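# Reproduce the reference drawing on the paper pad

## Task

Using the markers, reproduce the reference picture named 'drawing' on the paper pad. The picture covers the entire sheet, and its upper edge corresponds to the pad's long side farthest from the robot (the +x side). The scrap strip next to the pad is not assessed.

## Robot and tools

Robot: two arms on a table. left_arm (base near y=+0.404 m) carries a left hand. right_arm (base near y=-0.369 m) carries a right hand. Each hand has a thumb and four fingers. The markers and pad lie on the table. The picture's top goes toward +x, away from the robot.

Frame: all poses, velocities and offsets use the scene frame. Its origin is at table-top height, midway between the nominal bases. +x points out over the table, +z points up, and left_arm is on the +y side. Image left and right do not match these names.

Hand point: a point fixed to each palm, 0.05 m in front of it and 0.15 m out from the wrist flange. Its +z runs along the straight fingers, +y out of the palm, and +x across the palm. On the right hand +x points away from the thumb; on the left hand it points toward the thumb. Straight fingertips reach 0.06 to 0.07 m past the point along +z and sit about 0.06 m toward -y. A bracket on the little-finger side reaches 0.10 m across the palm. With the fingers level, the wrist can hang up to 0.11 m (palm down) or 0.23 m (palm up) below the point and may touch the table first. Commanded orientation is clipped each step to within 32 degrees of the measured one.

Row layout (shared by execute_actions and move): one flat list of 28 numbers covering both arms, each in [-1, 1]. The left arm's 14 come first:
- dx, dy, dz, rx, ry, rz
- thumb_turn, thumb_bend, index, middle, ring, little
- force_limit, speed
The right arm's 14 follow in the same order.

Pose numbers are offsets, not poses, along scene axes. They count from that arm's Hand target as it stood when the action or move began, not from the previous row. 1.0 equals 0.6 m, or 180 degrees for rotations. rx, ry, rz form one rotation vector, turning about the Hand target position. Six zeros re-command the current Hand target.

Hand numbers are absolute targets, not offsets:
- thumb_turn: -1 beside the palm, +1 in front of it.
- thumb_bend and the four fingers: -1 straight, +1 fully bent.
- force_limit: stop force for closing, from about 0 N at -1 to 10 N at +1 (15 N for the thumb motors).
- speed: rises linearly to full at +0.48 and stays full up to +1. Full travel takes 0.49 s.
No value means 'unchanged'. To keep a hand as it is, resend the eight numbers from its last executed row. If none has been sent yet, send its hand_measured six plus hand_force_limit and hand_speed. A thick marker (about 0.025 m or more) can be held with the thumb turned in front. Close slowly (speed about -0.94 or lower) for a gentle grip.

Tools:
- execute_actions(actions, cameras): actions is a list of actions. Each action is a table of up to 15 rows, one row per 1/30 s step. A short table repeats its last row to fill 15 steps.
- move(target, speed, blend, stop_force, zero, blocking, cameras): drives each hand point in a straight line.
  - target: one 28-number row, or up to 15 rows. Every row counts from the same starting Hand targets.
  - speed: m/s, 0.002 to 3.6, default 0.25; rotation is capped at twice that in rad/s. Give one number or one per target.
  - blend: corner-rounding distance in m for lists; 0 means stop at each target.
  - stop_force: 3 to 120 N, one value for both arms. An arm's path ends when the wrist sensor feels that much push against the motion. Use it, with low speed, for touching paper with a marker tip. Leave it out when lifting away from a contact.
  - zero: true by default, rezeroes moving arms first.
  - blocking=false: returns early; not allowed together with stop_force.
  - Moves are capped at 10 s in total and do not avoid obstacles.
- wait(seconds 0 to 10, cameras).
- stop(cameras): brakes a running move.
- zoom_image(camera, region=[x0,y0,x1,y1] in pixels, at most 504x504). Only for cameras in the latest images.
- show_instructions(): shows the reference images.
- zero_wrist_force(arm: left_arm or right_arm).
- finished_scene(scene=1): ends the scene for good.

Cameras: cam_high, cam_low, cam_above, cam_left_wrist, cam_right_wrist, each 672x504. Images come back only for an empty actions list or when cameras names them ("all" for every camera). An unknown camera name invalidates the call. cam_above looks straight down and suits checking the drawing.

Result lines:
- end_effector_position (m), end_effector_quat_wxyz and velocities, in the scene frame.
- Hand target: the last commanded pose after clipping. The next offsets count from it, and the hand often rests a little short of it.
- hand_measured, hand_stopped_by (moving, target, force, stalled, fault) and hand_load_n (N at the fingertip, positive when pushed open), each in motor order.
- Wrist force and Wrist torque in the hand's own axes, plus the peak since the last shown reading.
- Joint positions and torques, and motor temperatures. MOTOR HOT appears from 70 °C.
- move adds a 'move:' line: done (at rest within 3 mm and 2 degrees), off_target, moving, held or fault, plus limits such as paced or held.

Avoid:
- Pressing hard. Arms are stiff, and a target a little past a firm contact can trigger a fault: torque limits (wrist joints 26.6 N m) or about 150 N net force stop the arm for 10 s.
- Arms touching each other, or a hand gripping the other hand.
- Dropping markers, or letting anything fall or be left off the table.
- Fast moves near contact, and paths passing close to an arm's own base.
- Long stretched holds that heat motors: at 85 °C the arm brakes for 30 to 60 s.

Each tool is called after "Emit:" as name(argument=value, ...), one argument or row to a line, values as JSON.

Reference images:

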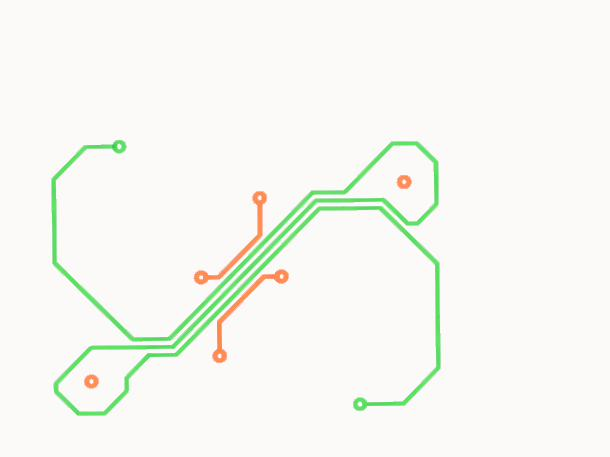

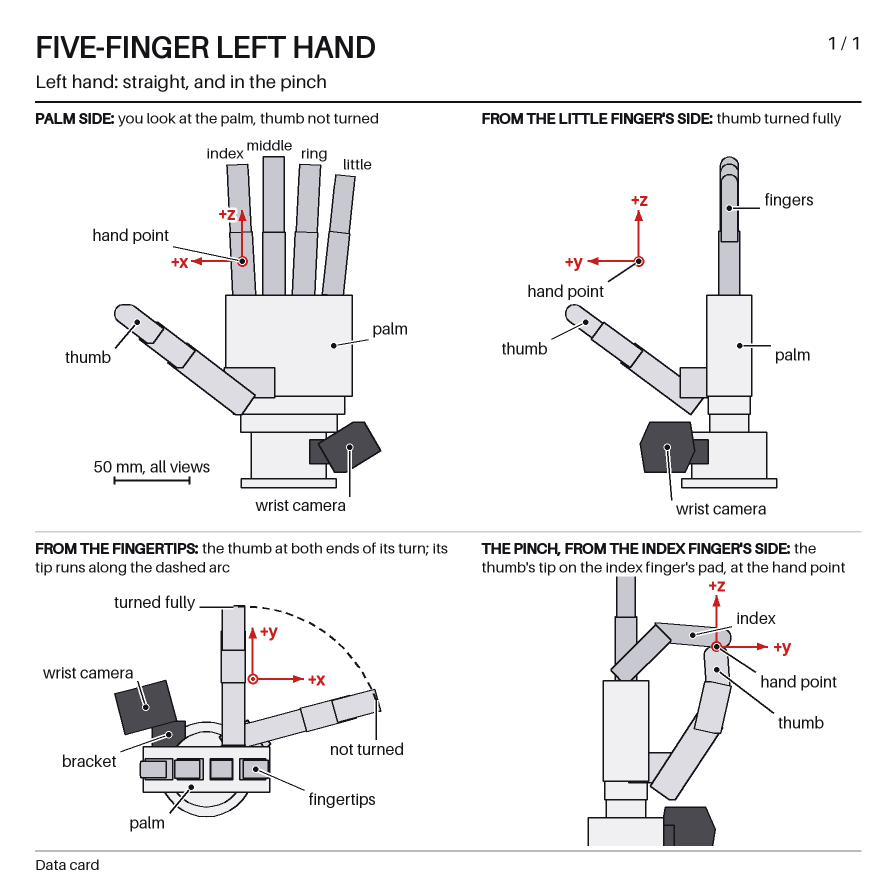

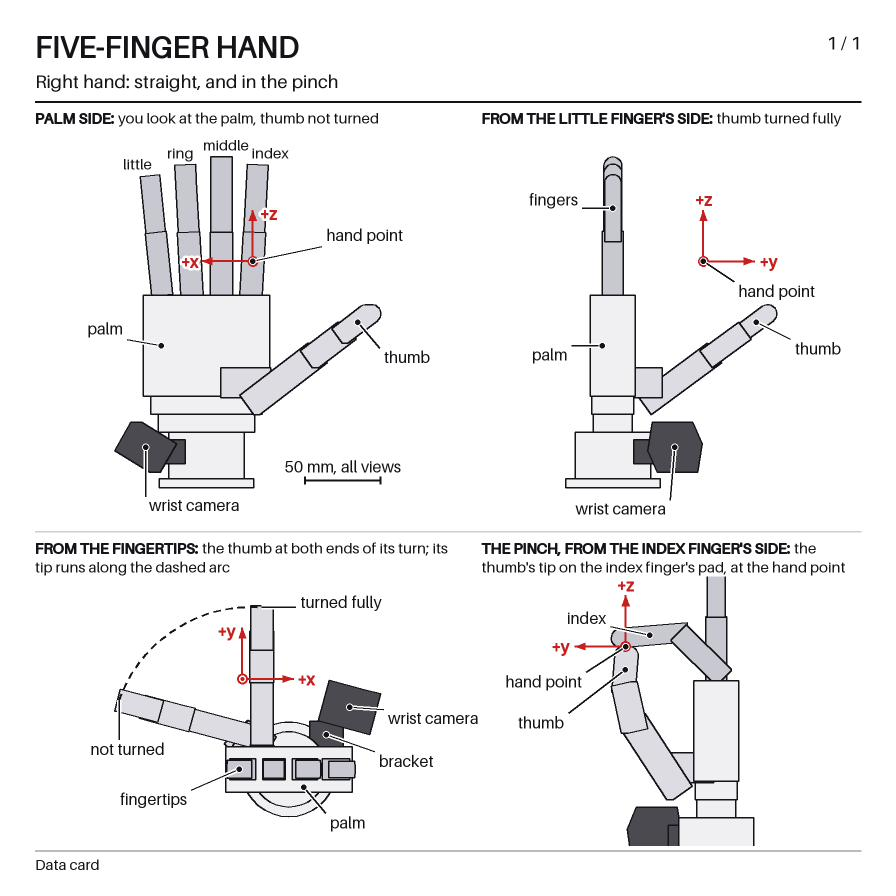

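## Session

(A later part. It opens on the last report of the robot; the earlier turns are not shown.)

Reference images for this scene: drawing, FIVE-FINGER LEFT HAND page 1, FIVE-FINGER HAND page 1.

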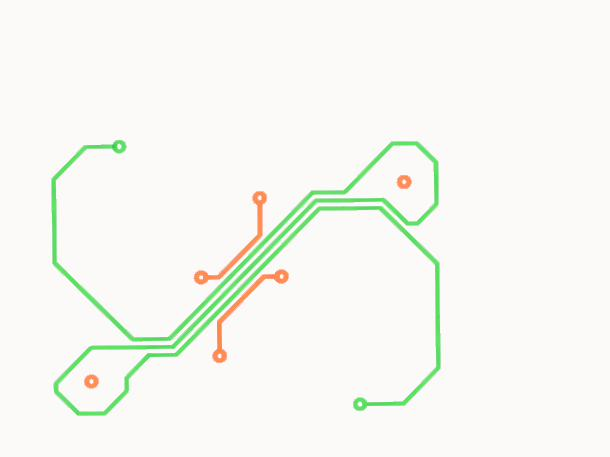

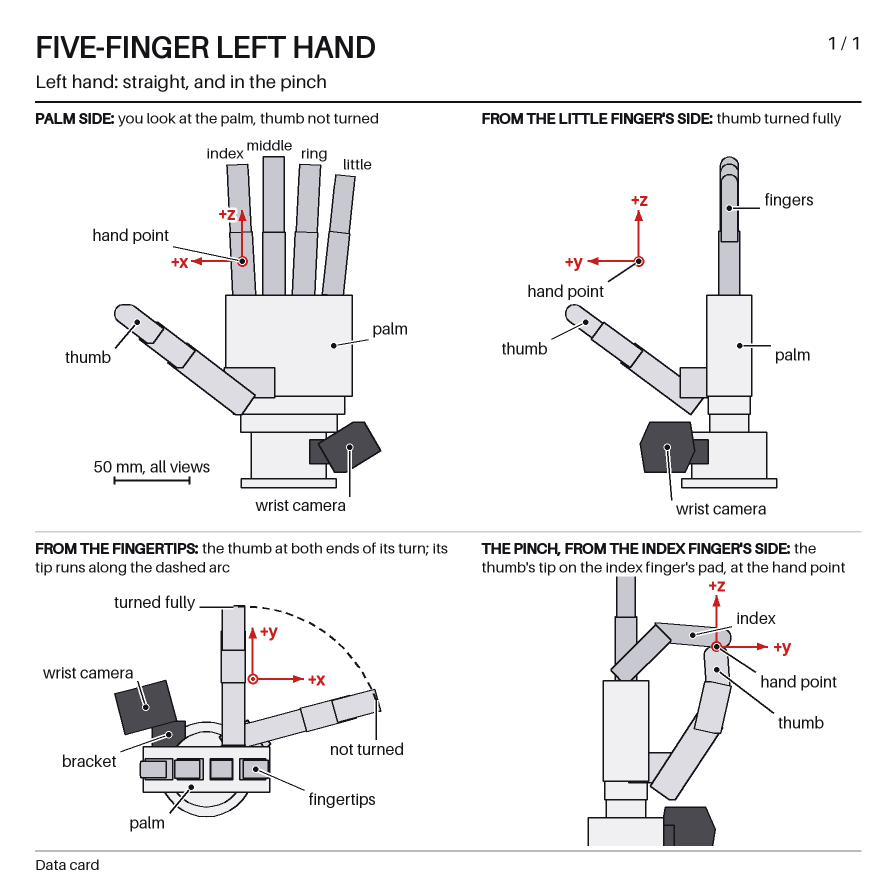

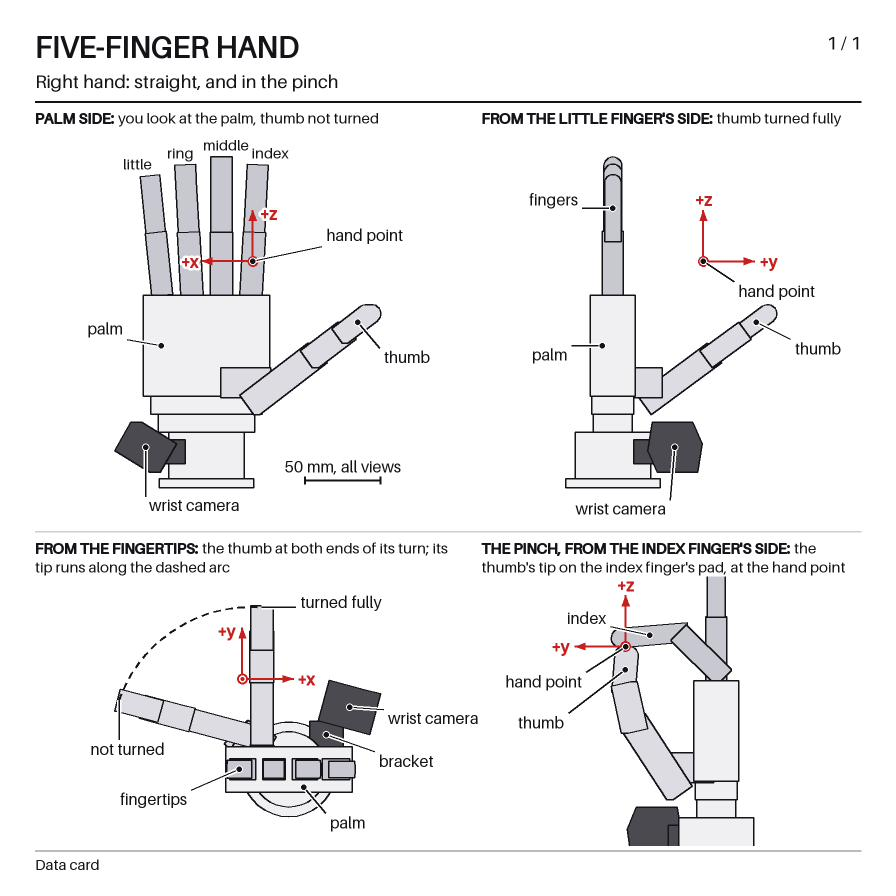

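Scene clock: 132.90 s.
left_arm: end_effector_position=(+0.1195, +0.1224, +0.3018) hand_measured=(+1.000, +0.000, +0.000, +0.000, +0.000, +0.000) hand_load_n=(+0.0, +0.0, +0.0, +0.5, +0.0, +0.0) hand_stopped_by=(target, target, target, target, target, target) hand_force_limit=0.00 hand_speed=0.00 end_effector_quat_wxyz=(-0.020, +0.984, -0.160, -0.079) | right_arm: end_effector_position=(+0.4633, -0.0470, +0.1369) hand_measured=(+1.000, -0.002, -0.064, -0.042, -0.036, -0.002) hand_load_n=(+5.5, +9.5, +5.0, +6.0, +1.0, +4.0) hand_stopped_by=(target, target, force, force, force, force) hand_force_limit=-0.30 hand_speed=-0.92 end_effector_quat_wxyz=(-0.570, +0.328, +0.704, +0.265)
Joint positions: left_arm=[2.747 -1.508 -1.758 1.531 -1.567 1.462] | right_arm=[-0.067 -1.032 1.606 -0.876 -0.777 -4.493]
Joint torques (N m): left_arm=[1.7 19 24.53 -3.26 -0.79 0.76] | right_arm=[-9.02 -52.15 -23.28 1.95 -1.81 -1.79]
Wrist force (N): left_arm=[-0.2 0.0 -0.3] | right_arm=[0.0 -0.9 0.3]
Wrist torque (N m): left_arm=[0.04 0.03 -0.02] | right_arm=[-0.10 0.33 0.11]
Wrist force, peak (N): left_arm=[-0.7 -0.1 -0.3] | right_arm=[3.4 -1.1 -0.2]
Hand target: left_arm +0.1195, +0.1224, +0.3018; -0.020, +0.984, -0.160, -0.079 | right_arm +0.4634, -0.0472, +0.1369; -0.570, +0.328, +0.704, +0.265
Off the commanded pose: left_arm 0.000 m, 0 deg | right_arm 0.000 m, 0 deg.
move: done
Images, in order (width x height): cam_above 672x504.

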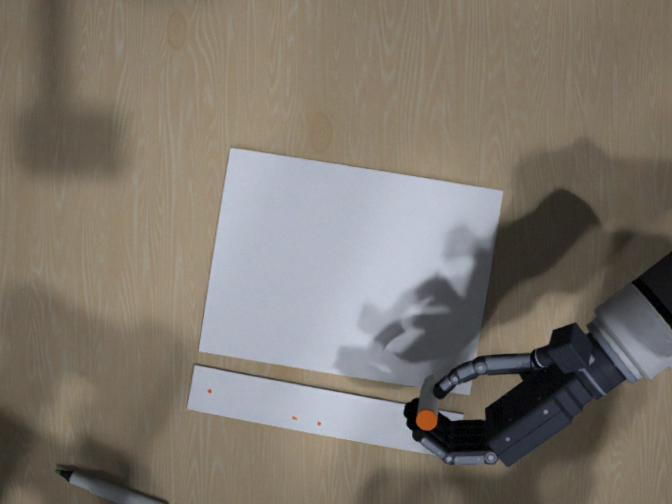

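Emit:
move(
  target=[
    [0,0,0,0,0,0, 1,0,0,0,0,0, 0,0, 0.1992,0.0475,-0.03,0,0,0, 1,0,0.35,0.35,0.35,0.35, -0.3,-0.92],
    [0,0,0,0,0,0, 1,0,0,0,0,0, 0,0, 0.1992,0.0475,-0.0935,0,0,0, 1,0,0.35,0.35,0.35,0.35, -0.3,-0.92],
  ],
  speed=0.12,
  blend=0.005,
  cameras=["cam_above","cam_high","cam_low"],
)

Emit:
zoom_image(
  camera="cam_above",
  region=[360, 230, 440, 290],
)

Emit:
zoom_image(
  camera="cam_above",
  region=[420, 410, 480, 450],
)

Emit:
zoom_image(
  camera="cam_above",
  region=[185, 370, 245, 410],
)

Scene clock: 135.70 s.
left_arm: end_effector_position=(+0.1195, +0.1224, +0.3018) hand_measured=(+1.000, +0.000, +0.000, +0.000, +0.000, +0.000) hand_load_n=(+0.0, +0.0, +0.5, +0.0, +0.0, +0.0) hand_stopped_by=(target, target, target, target, target, target) hand_force_limit=0.00 hand_speed=0.00 end_effector_quat_wxyz=(-0.020, +0.984, -0.160, -0.079) | right_arm: end_effector_position=(+0.5829, -0.0187, +0.0810) hand_measured=(+1.000, -0.002, -0.064, -0.042, -0.036, -0.002) hand_load_n=(+5.5, +9.5, +5.0, +6.0, +0.5, +4.0) hand_stopped_by=(target, target, force, force, force, force) hand_force_limit=-0.30 hand_speed=-0.92 end_effector_quat_wxyz=(-0.570, +0.328, +0.704, +0.265)
Joint positions: left_arm=[2.747 -1.508 -1.758 1.531 -1.567 1.462] | right_arm=[-0.017 -0.708 1.186 -0.797 -0.73 -4.471]
Joint torques (N m): left_arm=[1.55 18.66 23.22 -3.2 -0.95 0.77] | right_arm=[9.82 -43.06 -10.88 -1.34 1.77 2.01]
Wrist force (N): left_arm=[-0.3 0.0 -0.2] | right_arm=[-0.1 -0.7 0.0]
Wrist torque (N m): left_arm=[0.04 0.05 -0.03] | right_arm=[-0.05 0.35 0.10]
Wrist force, peak (N): left_arm=[-0.4 -0.5 -0.4] | right_arm=[0.6 -1.7 0.2]
Hand target: left_arm +0.1195, +0.1224, +0.3018; -0.020, +0.984, -0.160, -0.079 | right_arm +0.5829, -0.0187, +0.0808; -0.570, +0.328, +0.704, +0.265
Off the commanded pose: left_arm 0.000 m, 0 deg | right_arm 0.000 m, 0 deg.
move: done
Images, in order (width x height): cam_high 672x504, cam_low 672x504, cam_above 672x504.

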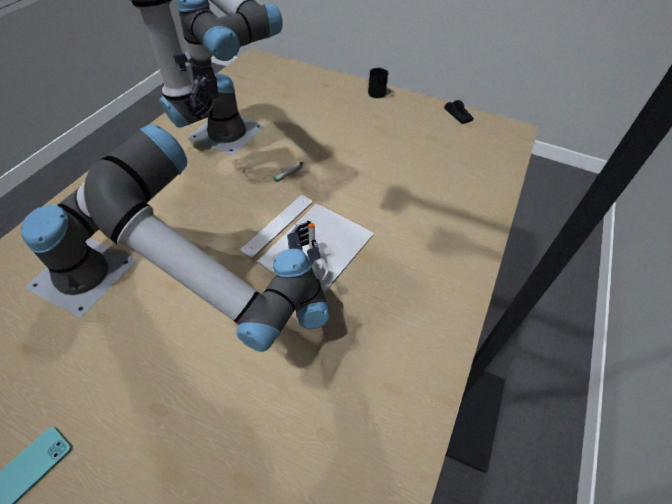

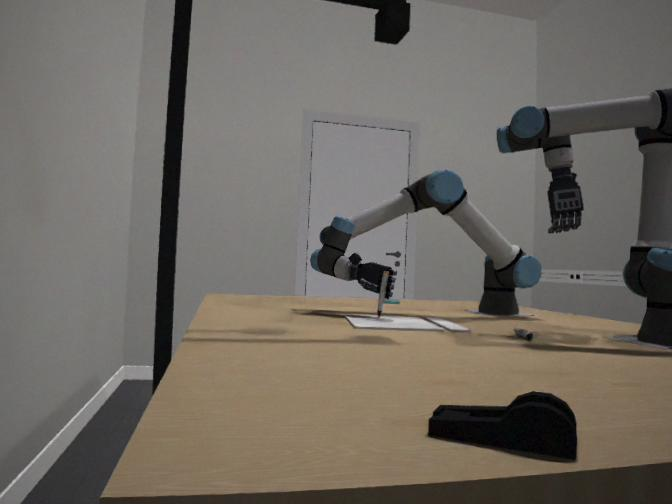

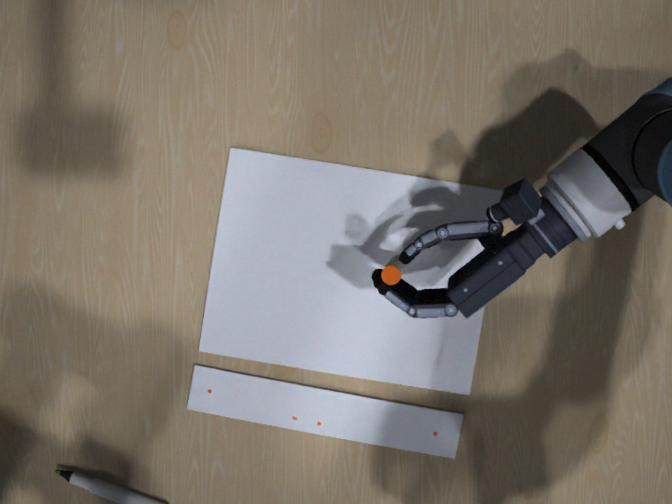

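Scaled by 6.300.

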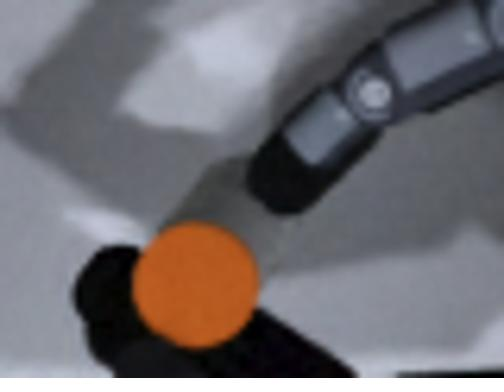

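Scaled by 8.400.

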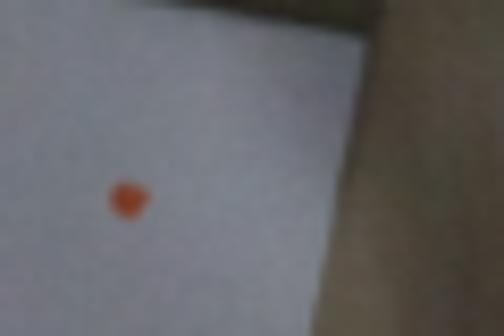

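Scaled by 8.400.

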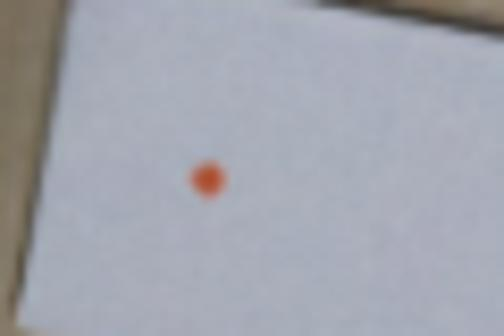

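Emit:
zoom_image(
  camera="cam_above",
  region=[204, 386, 216, 396],
)

Emit:
zoom_image(
  camera="cam_above",
  region=[288, 412, 300, 422],
)

Scaled by 42.000.

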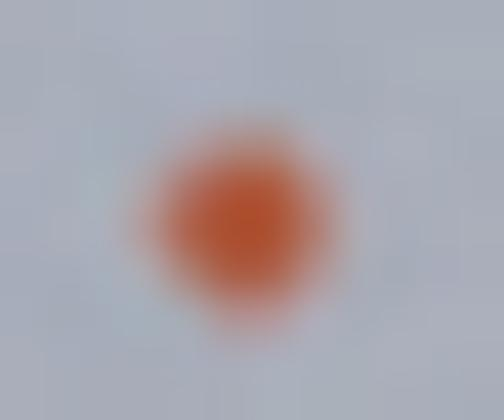

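Scaled by 42.000.

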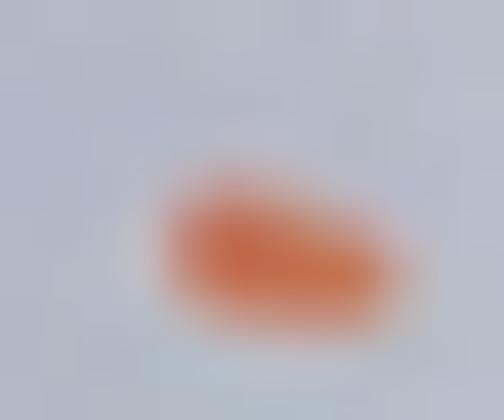

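Emit:
move(
  target=[0,0,0,0,0,0, 1,0,0,0,0,0, 0,0, -0.2333,-0.13,0.1,0,0,0, 1,0,0.35,0.35,0.35,0.35, -0.3,-0.92],
  speed=0.15,
  cameras=["cam_right_wrist", "cam_left_wrist"],
)

Scene clock: 140.33 s.
left_arm: end_effector_position=(+0.1195, +0.1224, +0.3018) hand_measured=(+1.000, +0.000, +0.000, +0.000, +0.000, +0.000) hand_load_n=(+0.0, +0.0, +0.0, +0.5, +0.0, +0.0) hand_stopped_by=(target, target, target, target, target, target) hand_force_limit=0.00 hand_speed=0.00 end_effector_quat_wxyz=(-0.020, +0.984, -0.160, -0.079) | right_arm: end_effector_position=(+0.4430, -0.0966, +0.1408) hand_measured=(+1.000, -0.002, -0.064, -0.042, -0.036, -0.002) hand_load_n=(+5.5, +9.5, +5.0, +6.0, +0.5, +4.0) hand_stopped_by=(target, target, force, force, force, force) hand_force_limit=-0.30 hand_speed=-0.92 end_effector_quat_wxyz=(-0.570, +0.328, +0.704, +0.265) end_effector_velocity=(-0.002, -0.001, +0.000) end_effector_angular_velocity=(+0.000, +0.002, +0.000)
Joint positions: left_arm=[2.747 -1.508 -1.758 1.531 -1.567 1.462] | right_arm=[-0.158 -1.088 1.683 -0.872 -0.865 -4.529]
Joint velocities: left_arm=[within noise] | right_arm=[-0.002 -0.003 0.005 0.001 -0.001 0]
Joint torques (N m): left_arm=[1.58 18.92 24.15 -3.26 -0.88 0.74] | right_arm=[-10.54 -50.18 -9.98 -1.16 -1.7 -1.49]
Wrist force (N): left_arm=[-0.3 0.0 -0.3] | right_arm=[0.1 -0.7 0.2]
Wrist torque (N m): left_arm=[0.03 0.05 -0.02] | right_arm=[-0.06 0.31 0.12]
Wrist force, peak (N): left_arm=[-0.3 -0.1 -0.6] | right_arm=[0.3 -1.9 -0.3]
Hand target: left_arm +0.1195, +0.1224, +0.3018; -0.020, +0.984, -0.160, -0.079 | right_arm +0.4429, -0.0967, +0.1408; -0.570, +0.328, +0.704, +0.265
Off the commanded pose: left_arm 0.000 m, 0 deg | right_arm 0.000 m, 0 deg.
move: done
camera_calibration:
cam_left_wrist: T_world_to_cam=[[0.550195, 0.834731, -0.0225602, -0.158331], [0.78966, -0.511323, 0.339096, -0.12843], [0.271518, -0.204384, -0.940481, 0.390346], [0, 0, 0, 1]] pos_world=[0.0825423, 0.146275, 0.407091]
cam_right_wrist: T_world_to_cam=[[0.721951, 0.638367, 0.266972, -0.301464], [0.592753, -0.371522, -0.714573, -0.196525], [-0.356974, 0.674135, -0.646615, 0.431022], [0, 0, 0, 1]] pos_world=[0.487997, -0.171135, 0.218756]
Images, in order (width x height): cam_left_wrist 672x504, cam_right_wrist 672x504.

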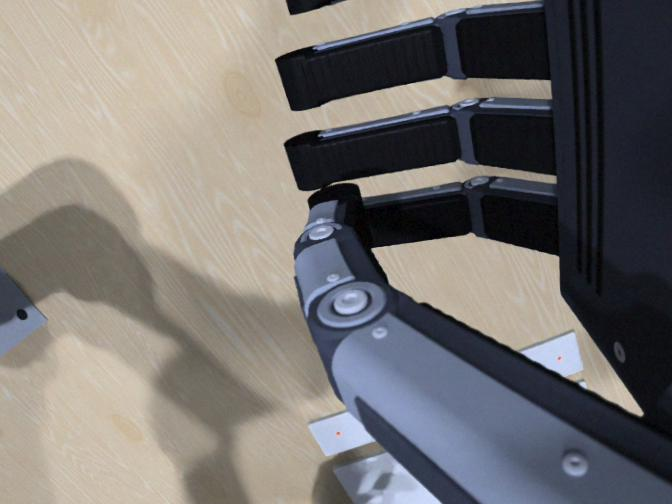

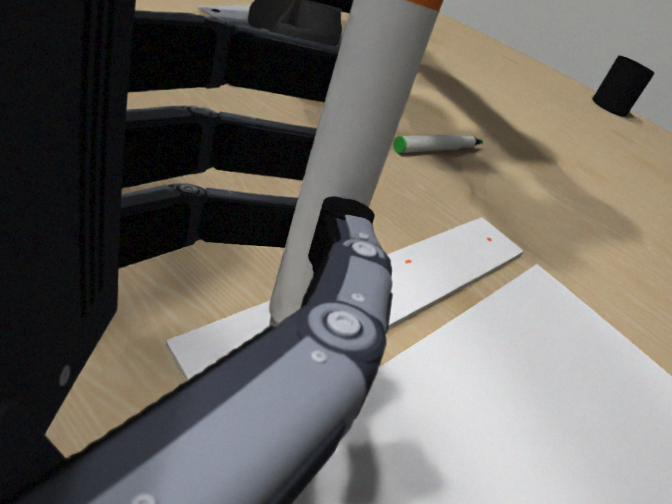

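Emit:
zoom_image(
  camera="cam_right_wrist",
  region=[390, 215, 510, 305],
)

Emit:
zoom_image(
  camera="cam_left_wrist",
  region=[300, 400, 380, 460],
)

Scaled by 4.200.

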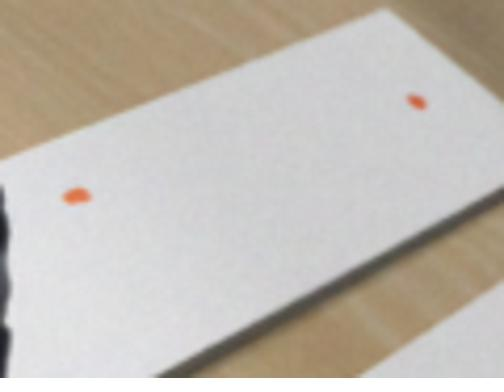

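Scaled by 6.300.

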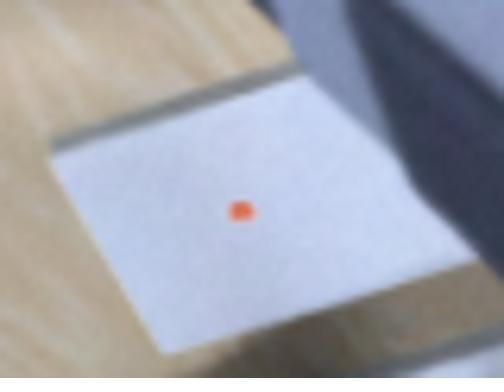

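Emit:
move(
  target=[0,0,0,0,0,0, 1,0,0,0,0,0, 0,0, -0.0723,0.1778,-0.098,0,0,0, 1,0,0.35,0.35,0.35,0.35, -0.3,-0.92],
  speed=0.15,
)

Emit:
move(
  target=[
    [0,0,0,0,0,0, 1,0,0,0,0,0, 0,0, 0,0,-0.0087,0,0,0, 1,0,0.35,0.35,0.35,0.35, -0.3,-0.92],
    [0,0,0,0,0,0, 1,0,0,0,0,0, 0,0, -0.00056,0.00208,-0.0087,0,0,0, 1,0,0.35,0.35,0.35,0.35, -0.3,-0.92],
    [0,0,0,0,0,0, 1,0,0,0,0,0, 0,0, -0.00208,0.00361,-0.0087,0,0,0, 1,0,0.35,0.35,0.35,0.35, -0.3,-0.92],
    [0,0,0,0,0,0, 1,0,0,0,0,0, 0,0, -0.00417,0.00417,-0.0087,0,0,0, 1,0,0.35,0.35,0.35,0.35, -0.3,-0.92],
    [0,0,0,0,0,0, 1,0,0,0,0,0, 0,0, -0.00625,0.00361,-0.0087,0,0,0, 1,0,0.35,0.35,0.35,0.35, -0.3,-0.92],
    [0,0,0,0,0,0, 1,0,0,0,0,0, 0,0, -0.00777,0.00208,-0.0087,0,0,0, 1,0,0.35,0.35,0.35,0.35, -0.3,-0.92],
    [0,0,0,0,0,0, 1,0,0,0,0,0, 0,0, -0.00833,0,-0.0087,0,0,0, 1,0,0.35,0.35,0.35,0.35, -0.3,-0.92],
    [0,0,0,0,0,0, 1,0,0,0,0,0, 0,0, -0.00777,-0.00208,-0.0087,0,0,0, 1,0,0.35,0.35,0.35,0.35, -0.3,-0.92],
    [0,0,0,0,0,0, 1,0,0,0,0,0, 0,0, -0.00625,-0.00361,-0.0087,0,0,0, 1,0,0.35,0.35,0.35,0.35, -0.3,-0.92],
    [0,0,0,0,0,0, 1,0,0,0,0,0, 0,0, -0.00417,-0.00417,-0.0087,0,0,0, 1,0,0.35,0.35,0.35,0.35, -0.3,-0.92],
    [0,0,0,0,0,0, 1,0,0,0,0,0, 0,0, -0.00208,-0.00361,-0.0087,0,0,0, 1,0,0.35,0.35,0.35,0.35, -0.3,-0.92],
    [0,0,0,0,0,0, 1,0,0,0,0,0, 0,0, -0.00056,-0.00208,-0.0087,0,0,0, 1,0,0.35,0.35,0.35,0.35, -0.3,-0.92],
    [0,0,0,0,0,0, 1,0,0,0,0,0, 0,0, 0,0,-0.0087,0,0,0, 1,0,0.35,0.35,0.35,0.35, -0.3,-0.92],
    [0,0,0,0,0,0, 1,0,0,0,0,0, 0,0, 0.0,0.03,-0.0087,0,0,0, 1,0,0.35,0.35,0.35,0.35, -0.3,-0.92],
    [0,0,0,0,0,0, 1,0,0,0,0,0, 0,0, 0.0,0.03,0.01,0,0,0, 1,0,0.35,0.35,0.35,0.35, -0.3,-0.92],
  ],
  speed=0.015,
  blend=0.0005,
)

Emit:
move(
  target=[0,0,0,0,0,0, 1,0,0,0,0,0, 0,0, 0.05,-0.25,0.1,0,0,0, 1,0,0.35,0.35,0.35,0.35, -0.3,-0.92],
  speed=0.15,
  cameras=["cam_above","cam_right_wrist"],
)

Emit:
zoom_image(
  camera="cam_above",
  region=[280, 390, 400, 450],
)

Emit:
zoom_image(
  camera="cam_right_wrist",
  region=[300, 180, 540, 360],
)

Scene clock: 145.43 s.
left_arm: end_effector_position=(+0.1195, +0.1224, +0.3018) hand_measured=(+1.000, +0.000, +0.000, +0.000, +0.000, +0.000) hand_load_n=(+0.0, +0.0, +0.0, +0.0, +0.0, +0.0) hand_stopped_by=(target, target, target, target, target, target) hand_force_limit=0.00 hand_speed=0.00 end_effector_quat_wxyz=(-0.020, +0.984, -0.160, -0.079) | right_arm: end_effector_position=(+0.3995, +0.0099, +0.0821) hand_measured=(+1.000, -0.002, -0.064, -0.042, -0.036, -0.002) hand_load_n=(+5.5, +9.5, +5.0, +6.0, +1.0, +4.0) hand_stopped_by=(target, target, force, force, force, force) hand_force_limit=-0.30 hand_speed=-0.92 end_effector_quat_wxyz=(-0.570, +0.328, +0.704, +0.265)
Joint positions: left_arm=[2.747 -1.508 -1.758 1.531 -1.567 1.462] | right_arm=[0.036 -1.05 1.818 -1.106 -0.68 -4.445]
Joint torques (N m): left_arm=[1.13 19.23 23.37 -3.1 -0.85 0.84] | right_arm=[10.47 -27.63 -7.01 -1.42 1.62 2.17]
Wrist force (N): left_arm=[-0.2 -0.1 -0.3] | right_arm=[0.2 -0.8 0.0]
Wrist torque (N m): left_arm=[0.02 0.03 -0.01] | right_arm=[-0.07 0.29 0.01]
Wrist force, peak (N): left_arm=[-0.6 -0.3 -0.2] | right_arm=[0.5 -0.9 -1.2]
Hand target: left_arm +0.1195, +0.1224, +0.3018; -0.020, +0.984, -0.160, -0.079 | right_arm +0.3995, +0.0100, +0.0820; -0.570, +0.328, +0.704, +0.265
Off the commanded pose: left_arm 0.000 m, 0 deg | right_arm 0.000 m, 0 deg.
move: done

Scene clock: 149.10 s.
left_arm: end_effector_position=(+0.1195, +0.1224, +0.3018) hand_measured=(+1.000, +0.000, +0.000, +0.000, +0.000, +0.000) hand_load_n=(+0.0, +0.0, +0.0, +0.0, +0.0, +0.0) hand_stopped_by=(target, target, target, target, target, target) hand_force_limit=0.00 hand_speed=0.00 end_effector_quat_wxyz=(-0.020, +0.984, -0.160, -0.079) | right_arm: end_effector_position=(+0.3995, +0.0280, +0.0879) hand_measured=(+1.000, -0.002, -0.064, -0.042, -0.036, -0.002) hand_load_n=(+5.5, +9.5, +5.0, +6.0, +1.0, +4.0) hand_stopped_by=(target, target, force, force, force, force) hand_force_limit=-0.30 hand_speed=-0.92 end_effector_quat_wxyz=(-0.570, +0.328, +0.704, +0.265)
Joint positions: left_arm=[2.747 -1.508 -1.758 1.531 -1.567 1.462] | right_arm=[0.07 -1.051 1.802 -1.103 -0.648 -4.426]
Joint torques (N m): left_arm=[2.12 18.69 24.26 -3.05 -0.77 0.87] | right_arm=[8.65 -49.3 -20.2 1.62 1.46 1.45]
Wrist force (N): left_arm=[-0.3 -0.2 -0.1] | right_arm=[0.1 -1.0 0.3]
Wrist torque (N m): left_arm=[-0.02 0.06 -0.02] | right_arm=[-0.10 0.31 0.01]
Wrist force, peak (N): left_arm=[-0.6 -0.3 -0.3] | right_arm=[1.7 -1.6 -0.5]
Hand target: left_arm +0.1195, +0.1224, +0.3018; -0.020, +0.984, -0.160, -0.079 | right_arm +0.3995, +0.0280, +0.0880; -0.570, +0.328, +0.704, +0.265
Off the commanded pose: left_arm 0.000 m, 0 deg | right_arm 0.000 m, 0 deg.
move: done

Scene clock: 150.77 s.
left_arm: end_effector_position=(+0.1195, +0.1224, +0.3018) hand_measured=(+1.000, +0.000, +0.000, +0.000, +0.000, +0.000) hand_load_n=(+0.0, +0.0, +0.0, +0.0, +0.5, +0.5) hand_stopped_by=(target, target, target, target, target, target) hand_force_limit=0.00 hand_speed=0.00 end_effector_quat_wxyz=(-0.020, +0.984, -0.160, -0.079) | right_arm: end_effector_position=(+0.4295, -0.1218, +0.1480) hand_measured=(+1.000, -0.002, -0.064, -0.042, -0.036, -0.002) hand_load_n=(+5.5, +9.5, +5.0, +6.0, +1.0, +4.0) hand_stopped_by=(target, target, force, force, force, force) hand_force_limit=-0.30 hand_speed=-0.92 end_effector_quat_wxyz=(-0.570, +0.328, +0.704, +0.265)
Joint positions: left_arm=[2.747 -1.508 -1.758 1.531 -1.567 1.462] | right_arm=[-0.208 -1.126 1.721 -0.861 -0.913 -4.546]
Joint torques (N m): left_arm=[0.97 18.22 23.83 -3 -0.7 0.93] | right_arm=[-8.96 -49.37 -22.14 2.18 -1.94 -1.97]
Wrist force (N): left_arm=[-0.1 -0.2 -0.2] | right_arm=[0.0 -0.5 -0.1]
Wrist torque (N m): left_arm=[-0.01 0.01 0.00] | right_arm=[-0.02 0.35 0.13]
Wrist force, peak (N): left_arm=[-0.3 0.1 -0.6] | right_arm=[0.4 -1.2 -0.6]
Hand target: left_arm +0.1195, +0.1224, +0.3018; -0.020, +0.984, -0.160, -0.079 | right_arm +0.4295, -0.1220, +0.1480; -0.570, +0.328, +0.704, +0.265
Off the commanded pose: left_arm 0.000 m, 0 deg | right_arm 0.000 m, 0 deg.
move: done
camera_calibration:
cam_right_wrist: T_world_to_cam=[[0.722005, 0.638313, 0.266956, -0.277522], [0.592754, -0.371651, -0.714506, -0.192819], [-0.356864, 0.674115, -0.646697, 0.447877], [0, 0, 0, 1]] pos_world=[0.474497, -0.196436, 0.225956]
Images, in order (width x height): cam_above 672x504, cam_right_wrist 672x504.

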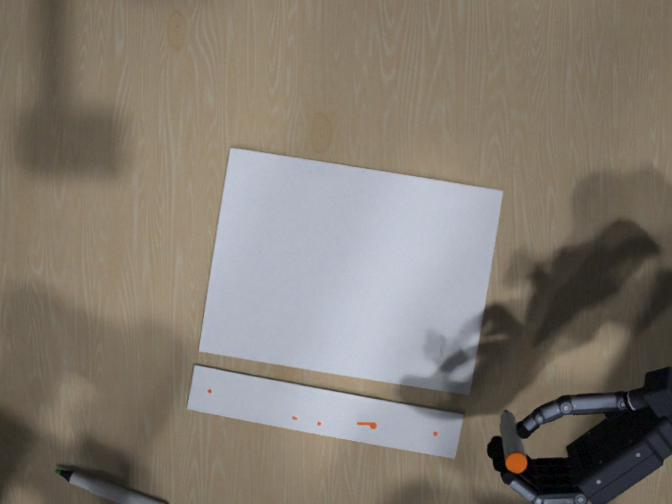

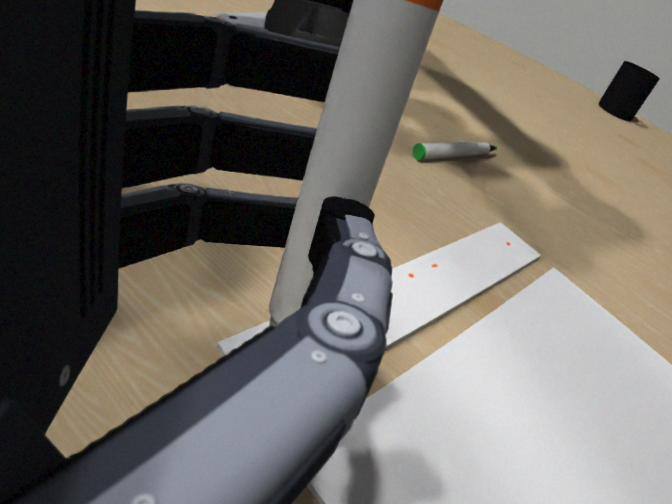

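Scaled by 4.200.

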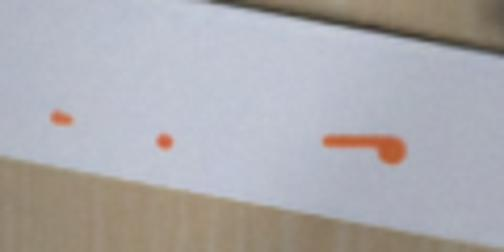

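Scaled by 2.100.

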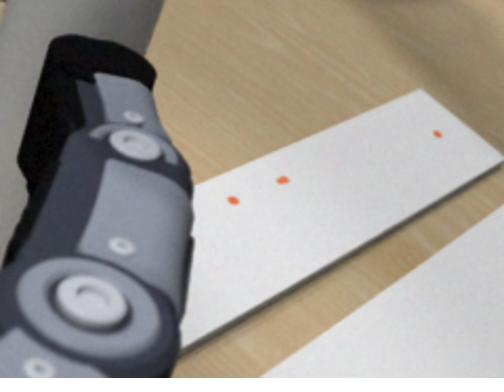

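Emit:
zoom_image(
  camera="cam_above",
  region=[352, 414, 384, 438],
)

Scaled by 15.750.

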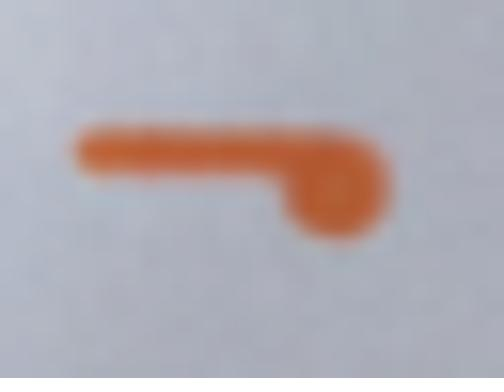

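Emit:
move(
  target=[
    [0,0,0,0,0,0, 1,0,0,0,0,0, 0,0, 0.26313,0.17747,-0.05,0,0,0, 1,0,0.35,0.35,0.35,0.35, -0.3,-0.92],
    [0,0,0,0,0,0, 1,0,0,0,0,0, 0,0, 0.26313,0.17747,-0.11,0,0,0, 1,0,0.35,0.35,0.35,0.35, -0.3,-0.92],
  ],
  speed=0.15,
  blend=0.005,
)

Emit:
move(
  target=[0,0,0,0,0,0, 1,0,0,0,0,0, 0,0, 0,0,-0.03,0,0,0, 1,0,0.35,0.35,0.35,0.35, -0.3,-0.92],
  speed=0.01,
  stop_force=3,
)

Emit:
move(
  target=[
    [0,0,0,0,0,0, 1,0,0,0,0,0, 0,0, 0,0,0.02,0,0,0, 1,0,0.35,0.35,0.35,0.35, -0.3,-0.92],
    [0,0,0,0,0,0, 1,0,0,0,0,0, 0,0, 0.0,-0.25,0.06,0,0,0, 1,0,0.35,0.35,0.35,0.35, -0.3,-0.92],
  ],
  speed=0.15,
  blend=0.003,
  cameras=["cam_above"],
)

Emit:
zoom_image(
  camera="cam_above",
  region=[380, 240, 420, 270],
)

Scene clock: 156.07 s.
left_arm: end_effector_position=(+0.1195, +0.1224, +0.3018) hand_measured=(+1.000, +0.000, +0.000, +0.000, +0.000, +0.000) hand_load_n=(+0.0, +0.0, +0.0, +0.0, +0.0, +0.0) hand_stopped_by=(target, target, target, target, target, target) hand_force_limit=0.00 hand_speed=0.00 end_effector_quat_wxyz=(-0.020, +0.984, -0.160, -0.079) | right_arm: end_effector_position=(+0.5874, -0.0155, +0.0822) hand_measured=(+1.000, -0.002, -0.064, -0.042, -0.036, -0.002) hand_load_n=(+5.5, +9.5, +5.0, +6.0, +1.0, +4.0) hand_stopped_by=(target, target, force, force, force, force) hand_force_limit=-0.30 hand_speed=-0.92 end_effector_quat_wxyz=(-0.570, +0.328, +0.704, +0.265)
Joint positions: left_arm=[2.747 -1.508 -1.758 1.531 -1.567 1.462] | right_arm=[-0.012 -0.698 1.164 -0.786 -0.725 -4.469]
Joint torques (N m): left_arm=[1.87 18.34 24.21 -2.85 -0.85 0.82] | right_arm=[10.04 -42.78 -25.28 -1.18 1.81 0.14]
Wrist force (N): left_arm=[-0.1 -0.2 -0.2] | right_arm=[0.0 -0.8 0.3]
Wrist torque (N m): left_arm=[0.00 0.02 0.00] | right_arm=[-0.07 0.31 0.01]
Wrist force, peak (N): left_arm=[-0.4 0.1 -0.4] | right_arm=[0.3 -1.8 -0.3]
Hand target: left_arm +0.1195, +0.1224, +0.3018; -0.020, +0.984, -0.160, -0.079 | right_arm +0.5874, -0.0155, +0.0820; -0.570, +0.328, +0.704, +0.265
Off the commanded pose: left_arm 0.000 m, 0 deg | right_arm 0.000 m, 0 deg.
move: done

Scene clock: 157.80 s.
left_arm: end_effector_position=(+0.1195, +0.1224, +0.3018) hand_measured=(+1.000, +0.000, +0.000, +0.000, +0.000, +0.000) hand_load_n=(+0.0, +0.0, +0.0, +0.0, +0.0, +0.0) hand_stopped_by=(target, target, target, target, target, target) hand_force_limit=0.00 hand_speed=0.00 end_effector_quat_wxyz=(-0.020, +0.984, -0.160, -0.079) | right_arm: end_effector_position=(+0.5874, -0.0155, +0.0769) hand_measured=(+1.000, -0.002, -0.064, -0.042, -0.036, -0.002) hand_load_n=(+5.0, +9.5, +4.5, +6.0, +1.0, +4.0) hand_stopped_by=(target, target, force, force, force, force) hand_force_limit=-0.30 hand_speed=-0.92 end_effector_quat_wxyz=(-0.570, +0.328, +0.704, +0.265)
Joint positions: left_arm=[2.747 -1.508 -1.758 1.531 -1.567 1.462] | right_arm=[-0.012 -0.691 1.167 -0.795 -0.725 -4.469]
Joint torques (N m): left_arm=[1.47 18.53 23.88 -2.92 -0.76 1] | right_arm=[6.02 -65.56 -22.42 1.48 -0.42 2.13]
Wrist force (N): left_arm=[-0.3 0.0 -0.3] | right_arm=[3.2 -1.5 -0.2]
Wrist torque (N m): left_arm=[0.03 0.05 -0.03] | right_arm=[-0.15 0.41 -0.01]
Wrist force, peak (N): left_arm=[-0.4 -0.3 -0.4] | right_arm=[7.4 -1.1 -0.5]
Hand target: left_arm +0.1195, +0.1224, +0.3018; -0.020, +0.984, -0.160, -0.079 | right_arm +0.5874, -0.0155, +0.0769; -0.570, +0.328, +0.704, +0.265 (not the last commanded pose)
Off the commanded pose: left_arm 0.000 m, 0 deg | right_arm 0.013 m, 0 deg.
move: contact (right_arm)

Scene clock: 159.47 s.
left_arm: end_effector_position=(+0.1195, +0.1224, +0.3018) hand_measured=(+1.000, +0.000, +0.000, +0.000, +0.000, +0.000) hand_load_n=(+0.0, +0.0, +0.0, +0.0, +0.0, +0.0) hand_stopped_by=(target, target, target, target, target, target) hand_force_limit=0.00 hand_speed=0.00 end_effector_quat_wxyz=(-0.020, +0.984, -0.160, -0.079) | right_arm: end_effector_position=(+0.5874, -0.1653, +0.1129) hand_measured=(+1.000, -0.002, -0.064, -0.042, -0.036, -0.002) hand_load_n=(+5.5, +9.5, +5.0, +6.0, +1.0, +4.0) hand_stopped_by=(target, target, force, force, force, force) hand_force_limit=-0.30 hand_speed=-0.92 end_effector_quat_wxyz=(-0.570, +0.328, +0.704, +0.265)
Joint positions: left_arm=[2.747 -1.508 -1.758 1.531 -1.567 1.462] | right_arm=[-0.225 -0.749 1.171 -0.685 -0.929 -4.552]
Joint torques (N m): left_arm=[0.89 18.1 24.51 -2.77 -0.67 0.92] | right_arm=[-9.17 -64.54 -23.07 2.36 -1.6 -1.68]
Wrist force (N): left_arm=[0.0 -0.1 -0.3] | right_arm=[0.0 -1.0 -0.1]
Wrist torque (N m): left_arm=[0.03 0.01 -0.01] | right_arm=[-0.10 0.33 0.10]
Wrist force, peak (N): left_arm=[-0.1 -0.1 -0.6] | right_arm=[3.7 -1.2 0.0]
Hand target: left_arm +0.1195, +0.1224, +0.3018; -0.020, +0.984, -0.160, -0.079 | right_arm +0.5874, -0.1655, +0.1129; -0.570, +0.328, +0.704, +0.265
Off the commanded pose: left_arm 0.000 m, 0 deg | right_arm 0.000 m, 0 deg.
move: done
Images, in order (width x height): cam_above 672x504.

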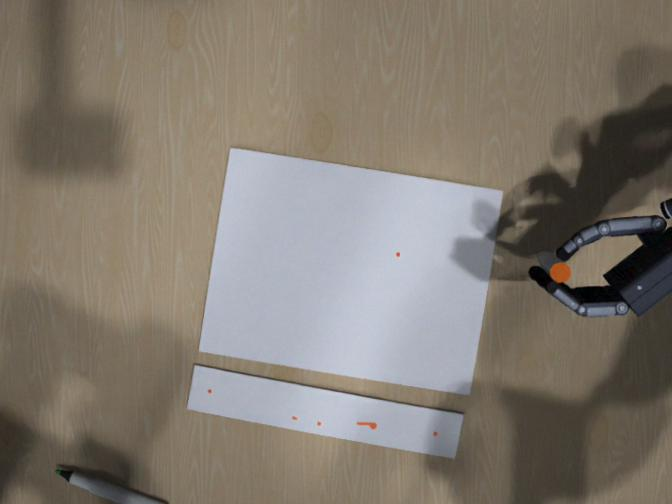

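Scaled by 12.600.

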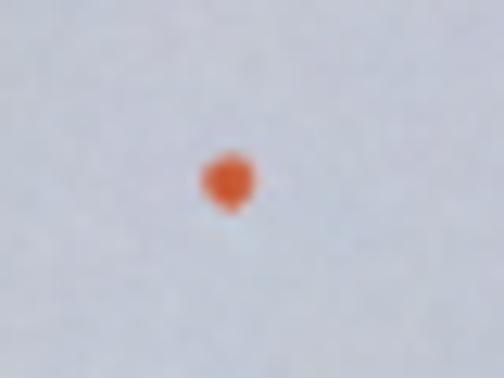

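Emit:
move(
  target=[0,0,0,0,0,0, 1,0,0,0,0,0, 0,0, -0.0012,0.25,-0.0515,0,0,0, 1,0,0.35,0.35,0.35,0.35, -0.3,-0.92],
  speed=0.15,
)

Emit:
move(
  target=[
    [0,0,0,0,0,0, 1,0,0,0,0,0, 0,0, 0,0,-0.00817,0,0,0, 1,0,0.35,0.35,0.35,0.35, -0.3,-0.92],
    [0,0,0,0,0,0, 1,0,0,0,0,0, 0,0, -0.00135,0.00325,-0.00817,0,0,0, 1,0,0.35,0.35,0.35,0.35, -0.3,-0.92],
    [0,0,0,0,0,0, 1,0,0,0,0,0, 0,0, -0.0046,0.0046,-0.00817,0,0,0, 1,0,0.35,0.35,0.35,0.35, -0.3,-0.92],
    [0,0,0,0,0,0, 1,0,0,0,0,0, 0,0, -0.00785,0.00325,-0.00817,0,0,0, 1,0,0.35,0.35,0.35,0.35, -0.3,-0.92],
    [0,0,0,0,0,0, 1,0,0,0,0,0, 0,0, -0.0092,0,-0.00817,0,0,0, 1,0,0.35,0.35,0.35,0.35, -0.3,-0.92],
    [0,0,0,0,0,0, 1,0,0,0,0,0, 0,0, -0.00785,-0.00325,-0.00817,0,0,0, 1,0,0.35,0.35,0.35,0.35, -0.3,-0.92],
    [0,0,0,0,0,0, 1,0,0,0,0,0, 0,0, -0.0046,-0.0046,-0.00817,0,0,0, 1,0,0.35,0.35,0.35,0.35, -0.3,-0.92],
    [0,0,0,0,0,0, 1,0,0,0,0,0, 0,0, -0.00135,-0.00325,-0.00817,0,0,0, 1,0,0.35,0.35,0.35,0.35, -0.3,-0.92],
    [0,0,0,0,0,0, 1,0,0,0,0,0, 0,0, 0,0,-0.00817,0,0,0, 1,0,0.35,0.35,0.35,0.35, -0.3,-0.92],
    [0,0,0,0,0,0, 1,0,0,0,0,0, 0,0, -0.00135,0.00325,-0.00817,0,0,0, 1,0,0.35,0.35,0.35,0.35, -0.3,-0.92],
    [0,0,0,0,0,0, 1,0,0,0,0,0, 0,0, -0.00135,0.00325,0.01,0,0,0, 1,0,0.35,0.35,0.35,0.35, -0.3,-0.92],
  ],
  speed=0.015,
  blend=0.0003,
)

Emit:
move(
  target=[0,0,0,0,0,0, 1,0,0,0,0,0, 0,0, 0.0,-0.25,0.05,0,0,0, 1,0,0.35,0.35,0.35,0.35, -0.3,-0.92],
  speed=0.15,
  cameras=["cam_above"],
)

Emit:
zoom_image(
  camera="cam_above",
  region=[384, 243, 416, 267],
)

Scene clock: 163.97 s.
left_arm: end_effector_position=(+0.1195, +0.1224, +0.3018) hand_measured=(+1.000, +0.000, +0.000, +0.000, +0.000, +0.000) hand_load_n=(+0.0, +0.0, +0.0, +0.0, +0.0, +0.0) hand_stopped_by=(target, target, target, target, target, target) hand_force_limit=0.00 hand_speed=0.00 end_effector_quat_wxyz=(-0.020, +0.984, -0.160, -0.079) | right_arm: end_effector_position=(+0.5867, -0.0157, +0.0821) hand_measured=(+1.000, -0.002, -0.064, -0.042, -0.036, -0.002) hand_load_n=(+5.5, +9.5, +5.0, +6.0, +0.5, +4.0) hand_stopped_by=(target, target, force, force, force, force) hand_force_limit=-0.30 hand_speed=-0.92 end_effector_quat_wxyz=(-0.570, +0.328, +0.704, +0.265)
Joint positions: left_arm=[2.747 -1.508 -1.758 1.531 -1.567 1.462] | right_arm=[-0.013 -0.699 1.167 -0.787 -0.726 -4.469]
Joint torques (N m): left_arm=[1.79 18.27 23.52 -2.82 -0.67 0.86] | right_arm=[8.76 -41.62 -22.04 -1.44 2.07 1.86]
Wrist force (N): left_arm=[0.1 -0.1 -0.2] | right_arm=[0.1 -0.7 0.0]
Wrist torque (N m): left_arm=[0.02 -0.01 -0.01] | right_arm=[-0.05 0.33 0.01]
Wrist force, peak (N): left_arm=[-0.7 -0.1 -0.2] | right_arm=[0.2 -1.4 -0.8]
Hand target: left_arm +0.1195, +0.1224, +0.3018; -0.020, +0.984, -0.160, -0.079 | right_arm +0.5867, -0.0155, +0.0820; -0.570, +0.328, +0.704, +0.265
Off the commanded pose: left_arm 0.000 m, 0 deg | right_arm 0.000 m, 0 deg.
move: done

Scene clock: 166.60 s.
left_arm: end_effector_position=(+0.1195, +0.1224, +0.3018) hand_measured=(+1.000, +0.000, +0.000, +0.000, +0.000, +0.000) hand_load_n=(+0.0, +0.0, +0.0, +0.0, +0.0, +0.0) hand_stopped_by=(target, target, target, target, target, target) hand_force_limit=0.00 hand_speed=0.00 end_effector_quat_wxyz=(-0.020, +0.984, -0.160, -0.079) | right_arm: end_effector_position=(+0.5859, -0.0135, +0.0879) hand_measured=(+1.000, -0.002, -0.064, -0.042, -0.036, -0.002) hand_load_n=(+5.5, +9.5, +4.5, +6.0, +1.0, +4.0) hand_stopped_by=(target, target, force, force, force, force) hand_force_limit=-0.30 hand_speed=-0.92 end_effector_quat_wxyz=(-0.570, +0.328, +0.704, +0.265)
Joint positions: left_arm=[2.747 -1.508 -1.758 1.531 -1.567 1.462] | right_arm=[-0.01 -0.707 1.166 -0.779 -0.723 -4.468]
Joint torques (N m): left_arm=[1.28 18.23 24.02 -2.86 -0.73 0.98] | right_arm=[10.2 -67.84 -23.26 2 1.53 1.47]
Wrist force (N): left_arm=[-0.2 0.1 -0.3] | right_arm=[0.5 -0.7 0.1]
Wrist torque (N m): left_arm=[0.05 0.02 -0.03] | right_arm=[-0.06 0.26 0.04]
Wrist force, peak (N): left_arm=[-0.6 0.0 -0.1] | right_arm=[2.1 -0.6 0.1]
Hand target: left_arm +0.1195, +0.1224, +0.3018; -0.020, +0.984, -0.160, -0.079 | right_arm +0.5859, -0.0136, +0.0880; -0.570, +0.328, +0.704, +0.265
Off the commanded pose: left_arm 0.000 m, 0 deg | right_arm 0.000 m, 0 deg.
move: done

Scene clock: 168.17 s.
left_arm: end_effector_position=(+0.1195, +0.1224, +0.3018) hand_measured=(+1.000, +0.000, +0.000, +0.000, +0.000, +0.000) hand_load_n=(+0.0, +0.0, +0.5, +0.0, +0.0, +0.0) hand_stopped_by=(target, target, target, target, target, target) hand_force_limit=0.00 hand_speed=0.00 end_effector_quat_wxyz=(-0.020, +0.984, -0.160, -0.079) | right_arm: end_effector_position=(+0.5859, -0.1634, +0.1180) hand_measured=(+1.000, -0.002, -0.064, -0.042, -0.036, -0.002) hand_load_n=(+5.5, +9.5, +5.0, +6.0, +1.0, +4.0) hand_stopped_by=(target, target, force, force, force, force) hand_force_limit=-0.30 hand_speed=-0.92 end_effector_quat_wxyz=(-0.570, +0.328, +0.704, +0.265)
Joint positions: left_arm=[2.747 -1.508 -1.758 1.531 -1.567 1.462] | right_arm=[-0.223 -0.758 1.174 -0.679 -0.927 -4.551]
Joint torques (N m): left_arm=[2.19 18.04 23.17 -2.78 -0.75 0.92] | right_arm=[-8.44 -63.39 -22.31 2.05 -1.72 -1.63]
Wrist force (N): left_arm=[-0.3 -0.3 -0.4] | right_arm=[0.0 -0.8 0.1]
Wrist torque (N m): left_arm=[0.00 0.04 -0.02] | right_arm=[-0.07 0.35 0.11]
Wrist force, peak (N): left_arm=[0.0 0.1 -0.6] | right_arm=[0.1 -1.5 -0.5]
Hand target: left_arm +0.1195, +0.1224, +0.3018; -0.020, +0.984, -0.160, -0.079 | right_arm +0.5859, -0.1636, +0.1180; -0.570, +0.328, +0.704, +0.265
Off the commanded pose: left_arm 0.000 m, 0 deg | right_arm 0.000 m, 0 deg.
move: done
Images, in order (width x height): cam_above 672x504.

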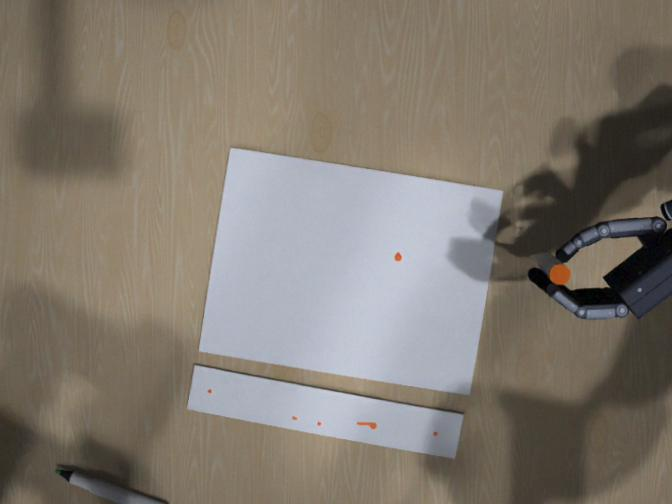

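Scaled by 15.750.

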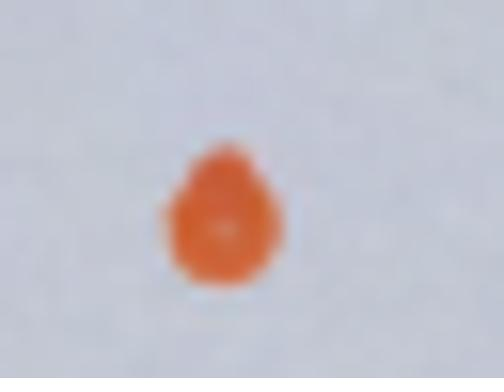

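Emit:
move(
  target=[
    [0,0,0,0,0,0, 1,0,0,0,0,0, 0,0, -0.00324,0.36796,-0.06,0,0,0, 1,0,0.35,0.35,0.35,0.35, -0.3,-0.92],
    [0,0,0,0,0,0, 1,0,0,0,0,0, 0,0, -0.00324,0.36796,-0.06817,0,0,0, 1,0,0.35,0.35,0.35,0.35, -0.3,-0.92],
    [0,0,0,0,0,0, 1,0,0,0,0,0, 0,0, -0.00192,0.37114,-0.06817,0,0,0, 1,0,0.35,0.35,0.35,0.35, -0.3,-0.92],
    [0,0,0,0,0,0, 1,0,0,0,0,0, 0,0, 0.00126,0.37246,-0.06817,0,0,0, 1,0,0.35,0.35,0.35,0.35, -0.3,-0.92],
    [0,0,0,0,0,0, 1,0,0,0,0,0, 0,0, 0.00444,0.37114,-0.06817,0,0,0, 1,0,0.35,0.35,0.35,0.35, -0.3,-0.92],
    [0,0,0,0,0,0, 1,0,0,0,0,0, 0,0, 0.00576,0.36796,-0.06817,0,0,0, 1,0,0.35,0.35,0.35,0.35, -0.3,-0.92],
    [0,0,0,0,0,0, 1,0,0,0,0,0, 0,0, 0.00444,0.36478,-0.06817,0,0,0, 1,0,0.35,0.35,0.35,0.35, -0.3,-0.92],
    [0,0,0,0,0,0, 1,0,0,0,0,0, 0,0, 0.00126,0.36346,-0.06817,0,0,0, 1,0,0.35,0.35,0.35,0.35, -0.3,-0.92],
    [0,0,0,0,0,0, 1,0,0,0,0,0, 0,0, -0.00192,0.36478,-0.06817,0,0,0, 1,0,0.35,0.35,0.35,0.35, -0.3,-0.92],
    [0,0,0,0,0,0, 1,0,0,0,0,0, 0,0, -0.00324,0.36796,-0.06817,0,0,0, 1,0,0.35,0.35,0.35,0.35, -0.3,-0.92],
    [0,0,0,0,0,0, 1,0,0,0,0,0, 0,0, -0.03003,0.37271,-0.06817,0,0,0, 1,0,0.35,0.35,0.35,0.35, -0.3,-0.92],
    [0,0,0,0,0,0, 1,0,0,0,0,0, 0,0, -0.05869,0.41178,-0.06817,0,0,0, 1,0,0.35,0.35,0.35,0.35, -0.3,-0.92],
    [0,0,0,0,0,0, 1,0,0,0,0,0, 0,0, -0.05728,0.42231,-0.06817,0,0,0, 1,0,0.35,0.35,0.35,0.35, -0.3,-0.92],
  ],
  speed=[0.15, 0.02, 0.02, 0.02, 0.02, 0.02, 0.02, 0.02, 0.02, 0.02, 0.02, 0.02, 0.02],
  blend=[0, 0.0003, 0.0003, 0.0003, 0.0003, 0.0003, 0.0003, 0.0003, 0.0003, 0.0003, 0.0003, 0.0003, 0],
)

Scene clock: 178.77 s.
left_arm: end_effector_position=(+0.1195, +0.1224, +0.3018) hand_measured=(+1.000, +0.000, +0.000, +0.000, +0.000, +0.000) hand_load_n=(+0.0, +0.0, +0.0, +0.5, +0.0, +0.0) hand_stopped_by=(target, target, target, target, target, target) hand_force_limit=0.00 hand_speed=0.00 end_effector_quat_wxyz=(-0.020, +0.984, -0.160, -0.079) | right_arm: end_effector_position=(+0.5515, +0.0897, +0.0771) hand_measured=(+1.000, -0.002, -0.064, -0.042, -0.036, -0.002) hand_load_n=(+5.0, +9.5, +4.5, +6.0, +1.0, +4.5) hand_stopped_by=(target, target, force, force, force, force) hand_force_limit=-0.30 hand_speed=-0.92 end_effector_quat_wxyz=(-0.570, +0.328, +0.704, +0.265)
Joint positions: left_arm=[2.747 -1.508 -1.758 1.531 -1.567 1.462] | right_arm=[0.141 -0.72 1.229 -0.898 -0.582 -4.382]
Joint torques (N m): left_arm=[1.4 17.74 23.79 -2.73 -0.68 0.93] | right_arm=[9.8 -40.64 -22.93 -1.73 1.92 2.11]
Wrist force (N): left_arm=[-0.3 -0.1 0.1] | right_arm=[1.8 -1.6 -0.5]
Wrist torque (N m): left_arm=[0.01 0.06 -0.03] | right_arm=[-0.14 0.27 0.03]
Wrist force, peak (N): left_arm=[-0.5 -0.5 -0.2] | right_arm=[3.5 -0.3 -0.1]
Hand target: left_arm +0.1195, +0.1224, +0.3018; -0.020, +0.984, -0.160, -0.079 | right_arm +0.5515, +0.0898, +0.0771; -0.570, +0.328, +0.704, +0.265
Off the commanded pose: left_arm 0.000 m, 0 deg | right_arm 0.000 m, 0 deg.
move: done


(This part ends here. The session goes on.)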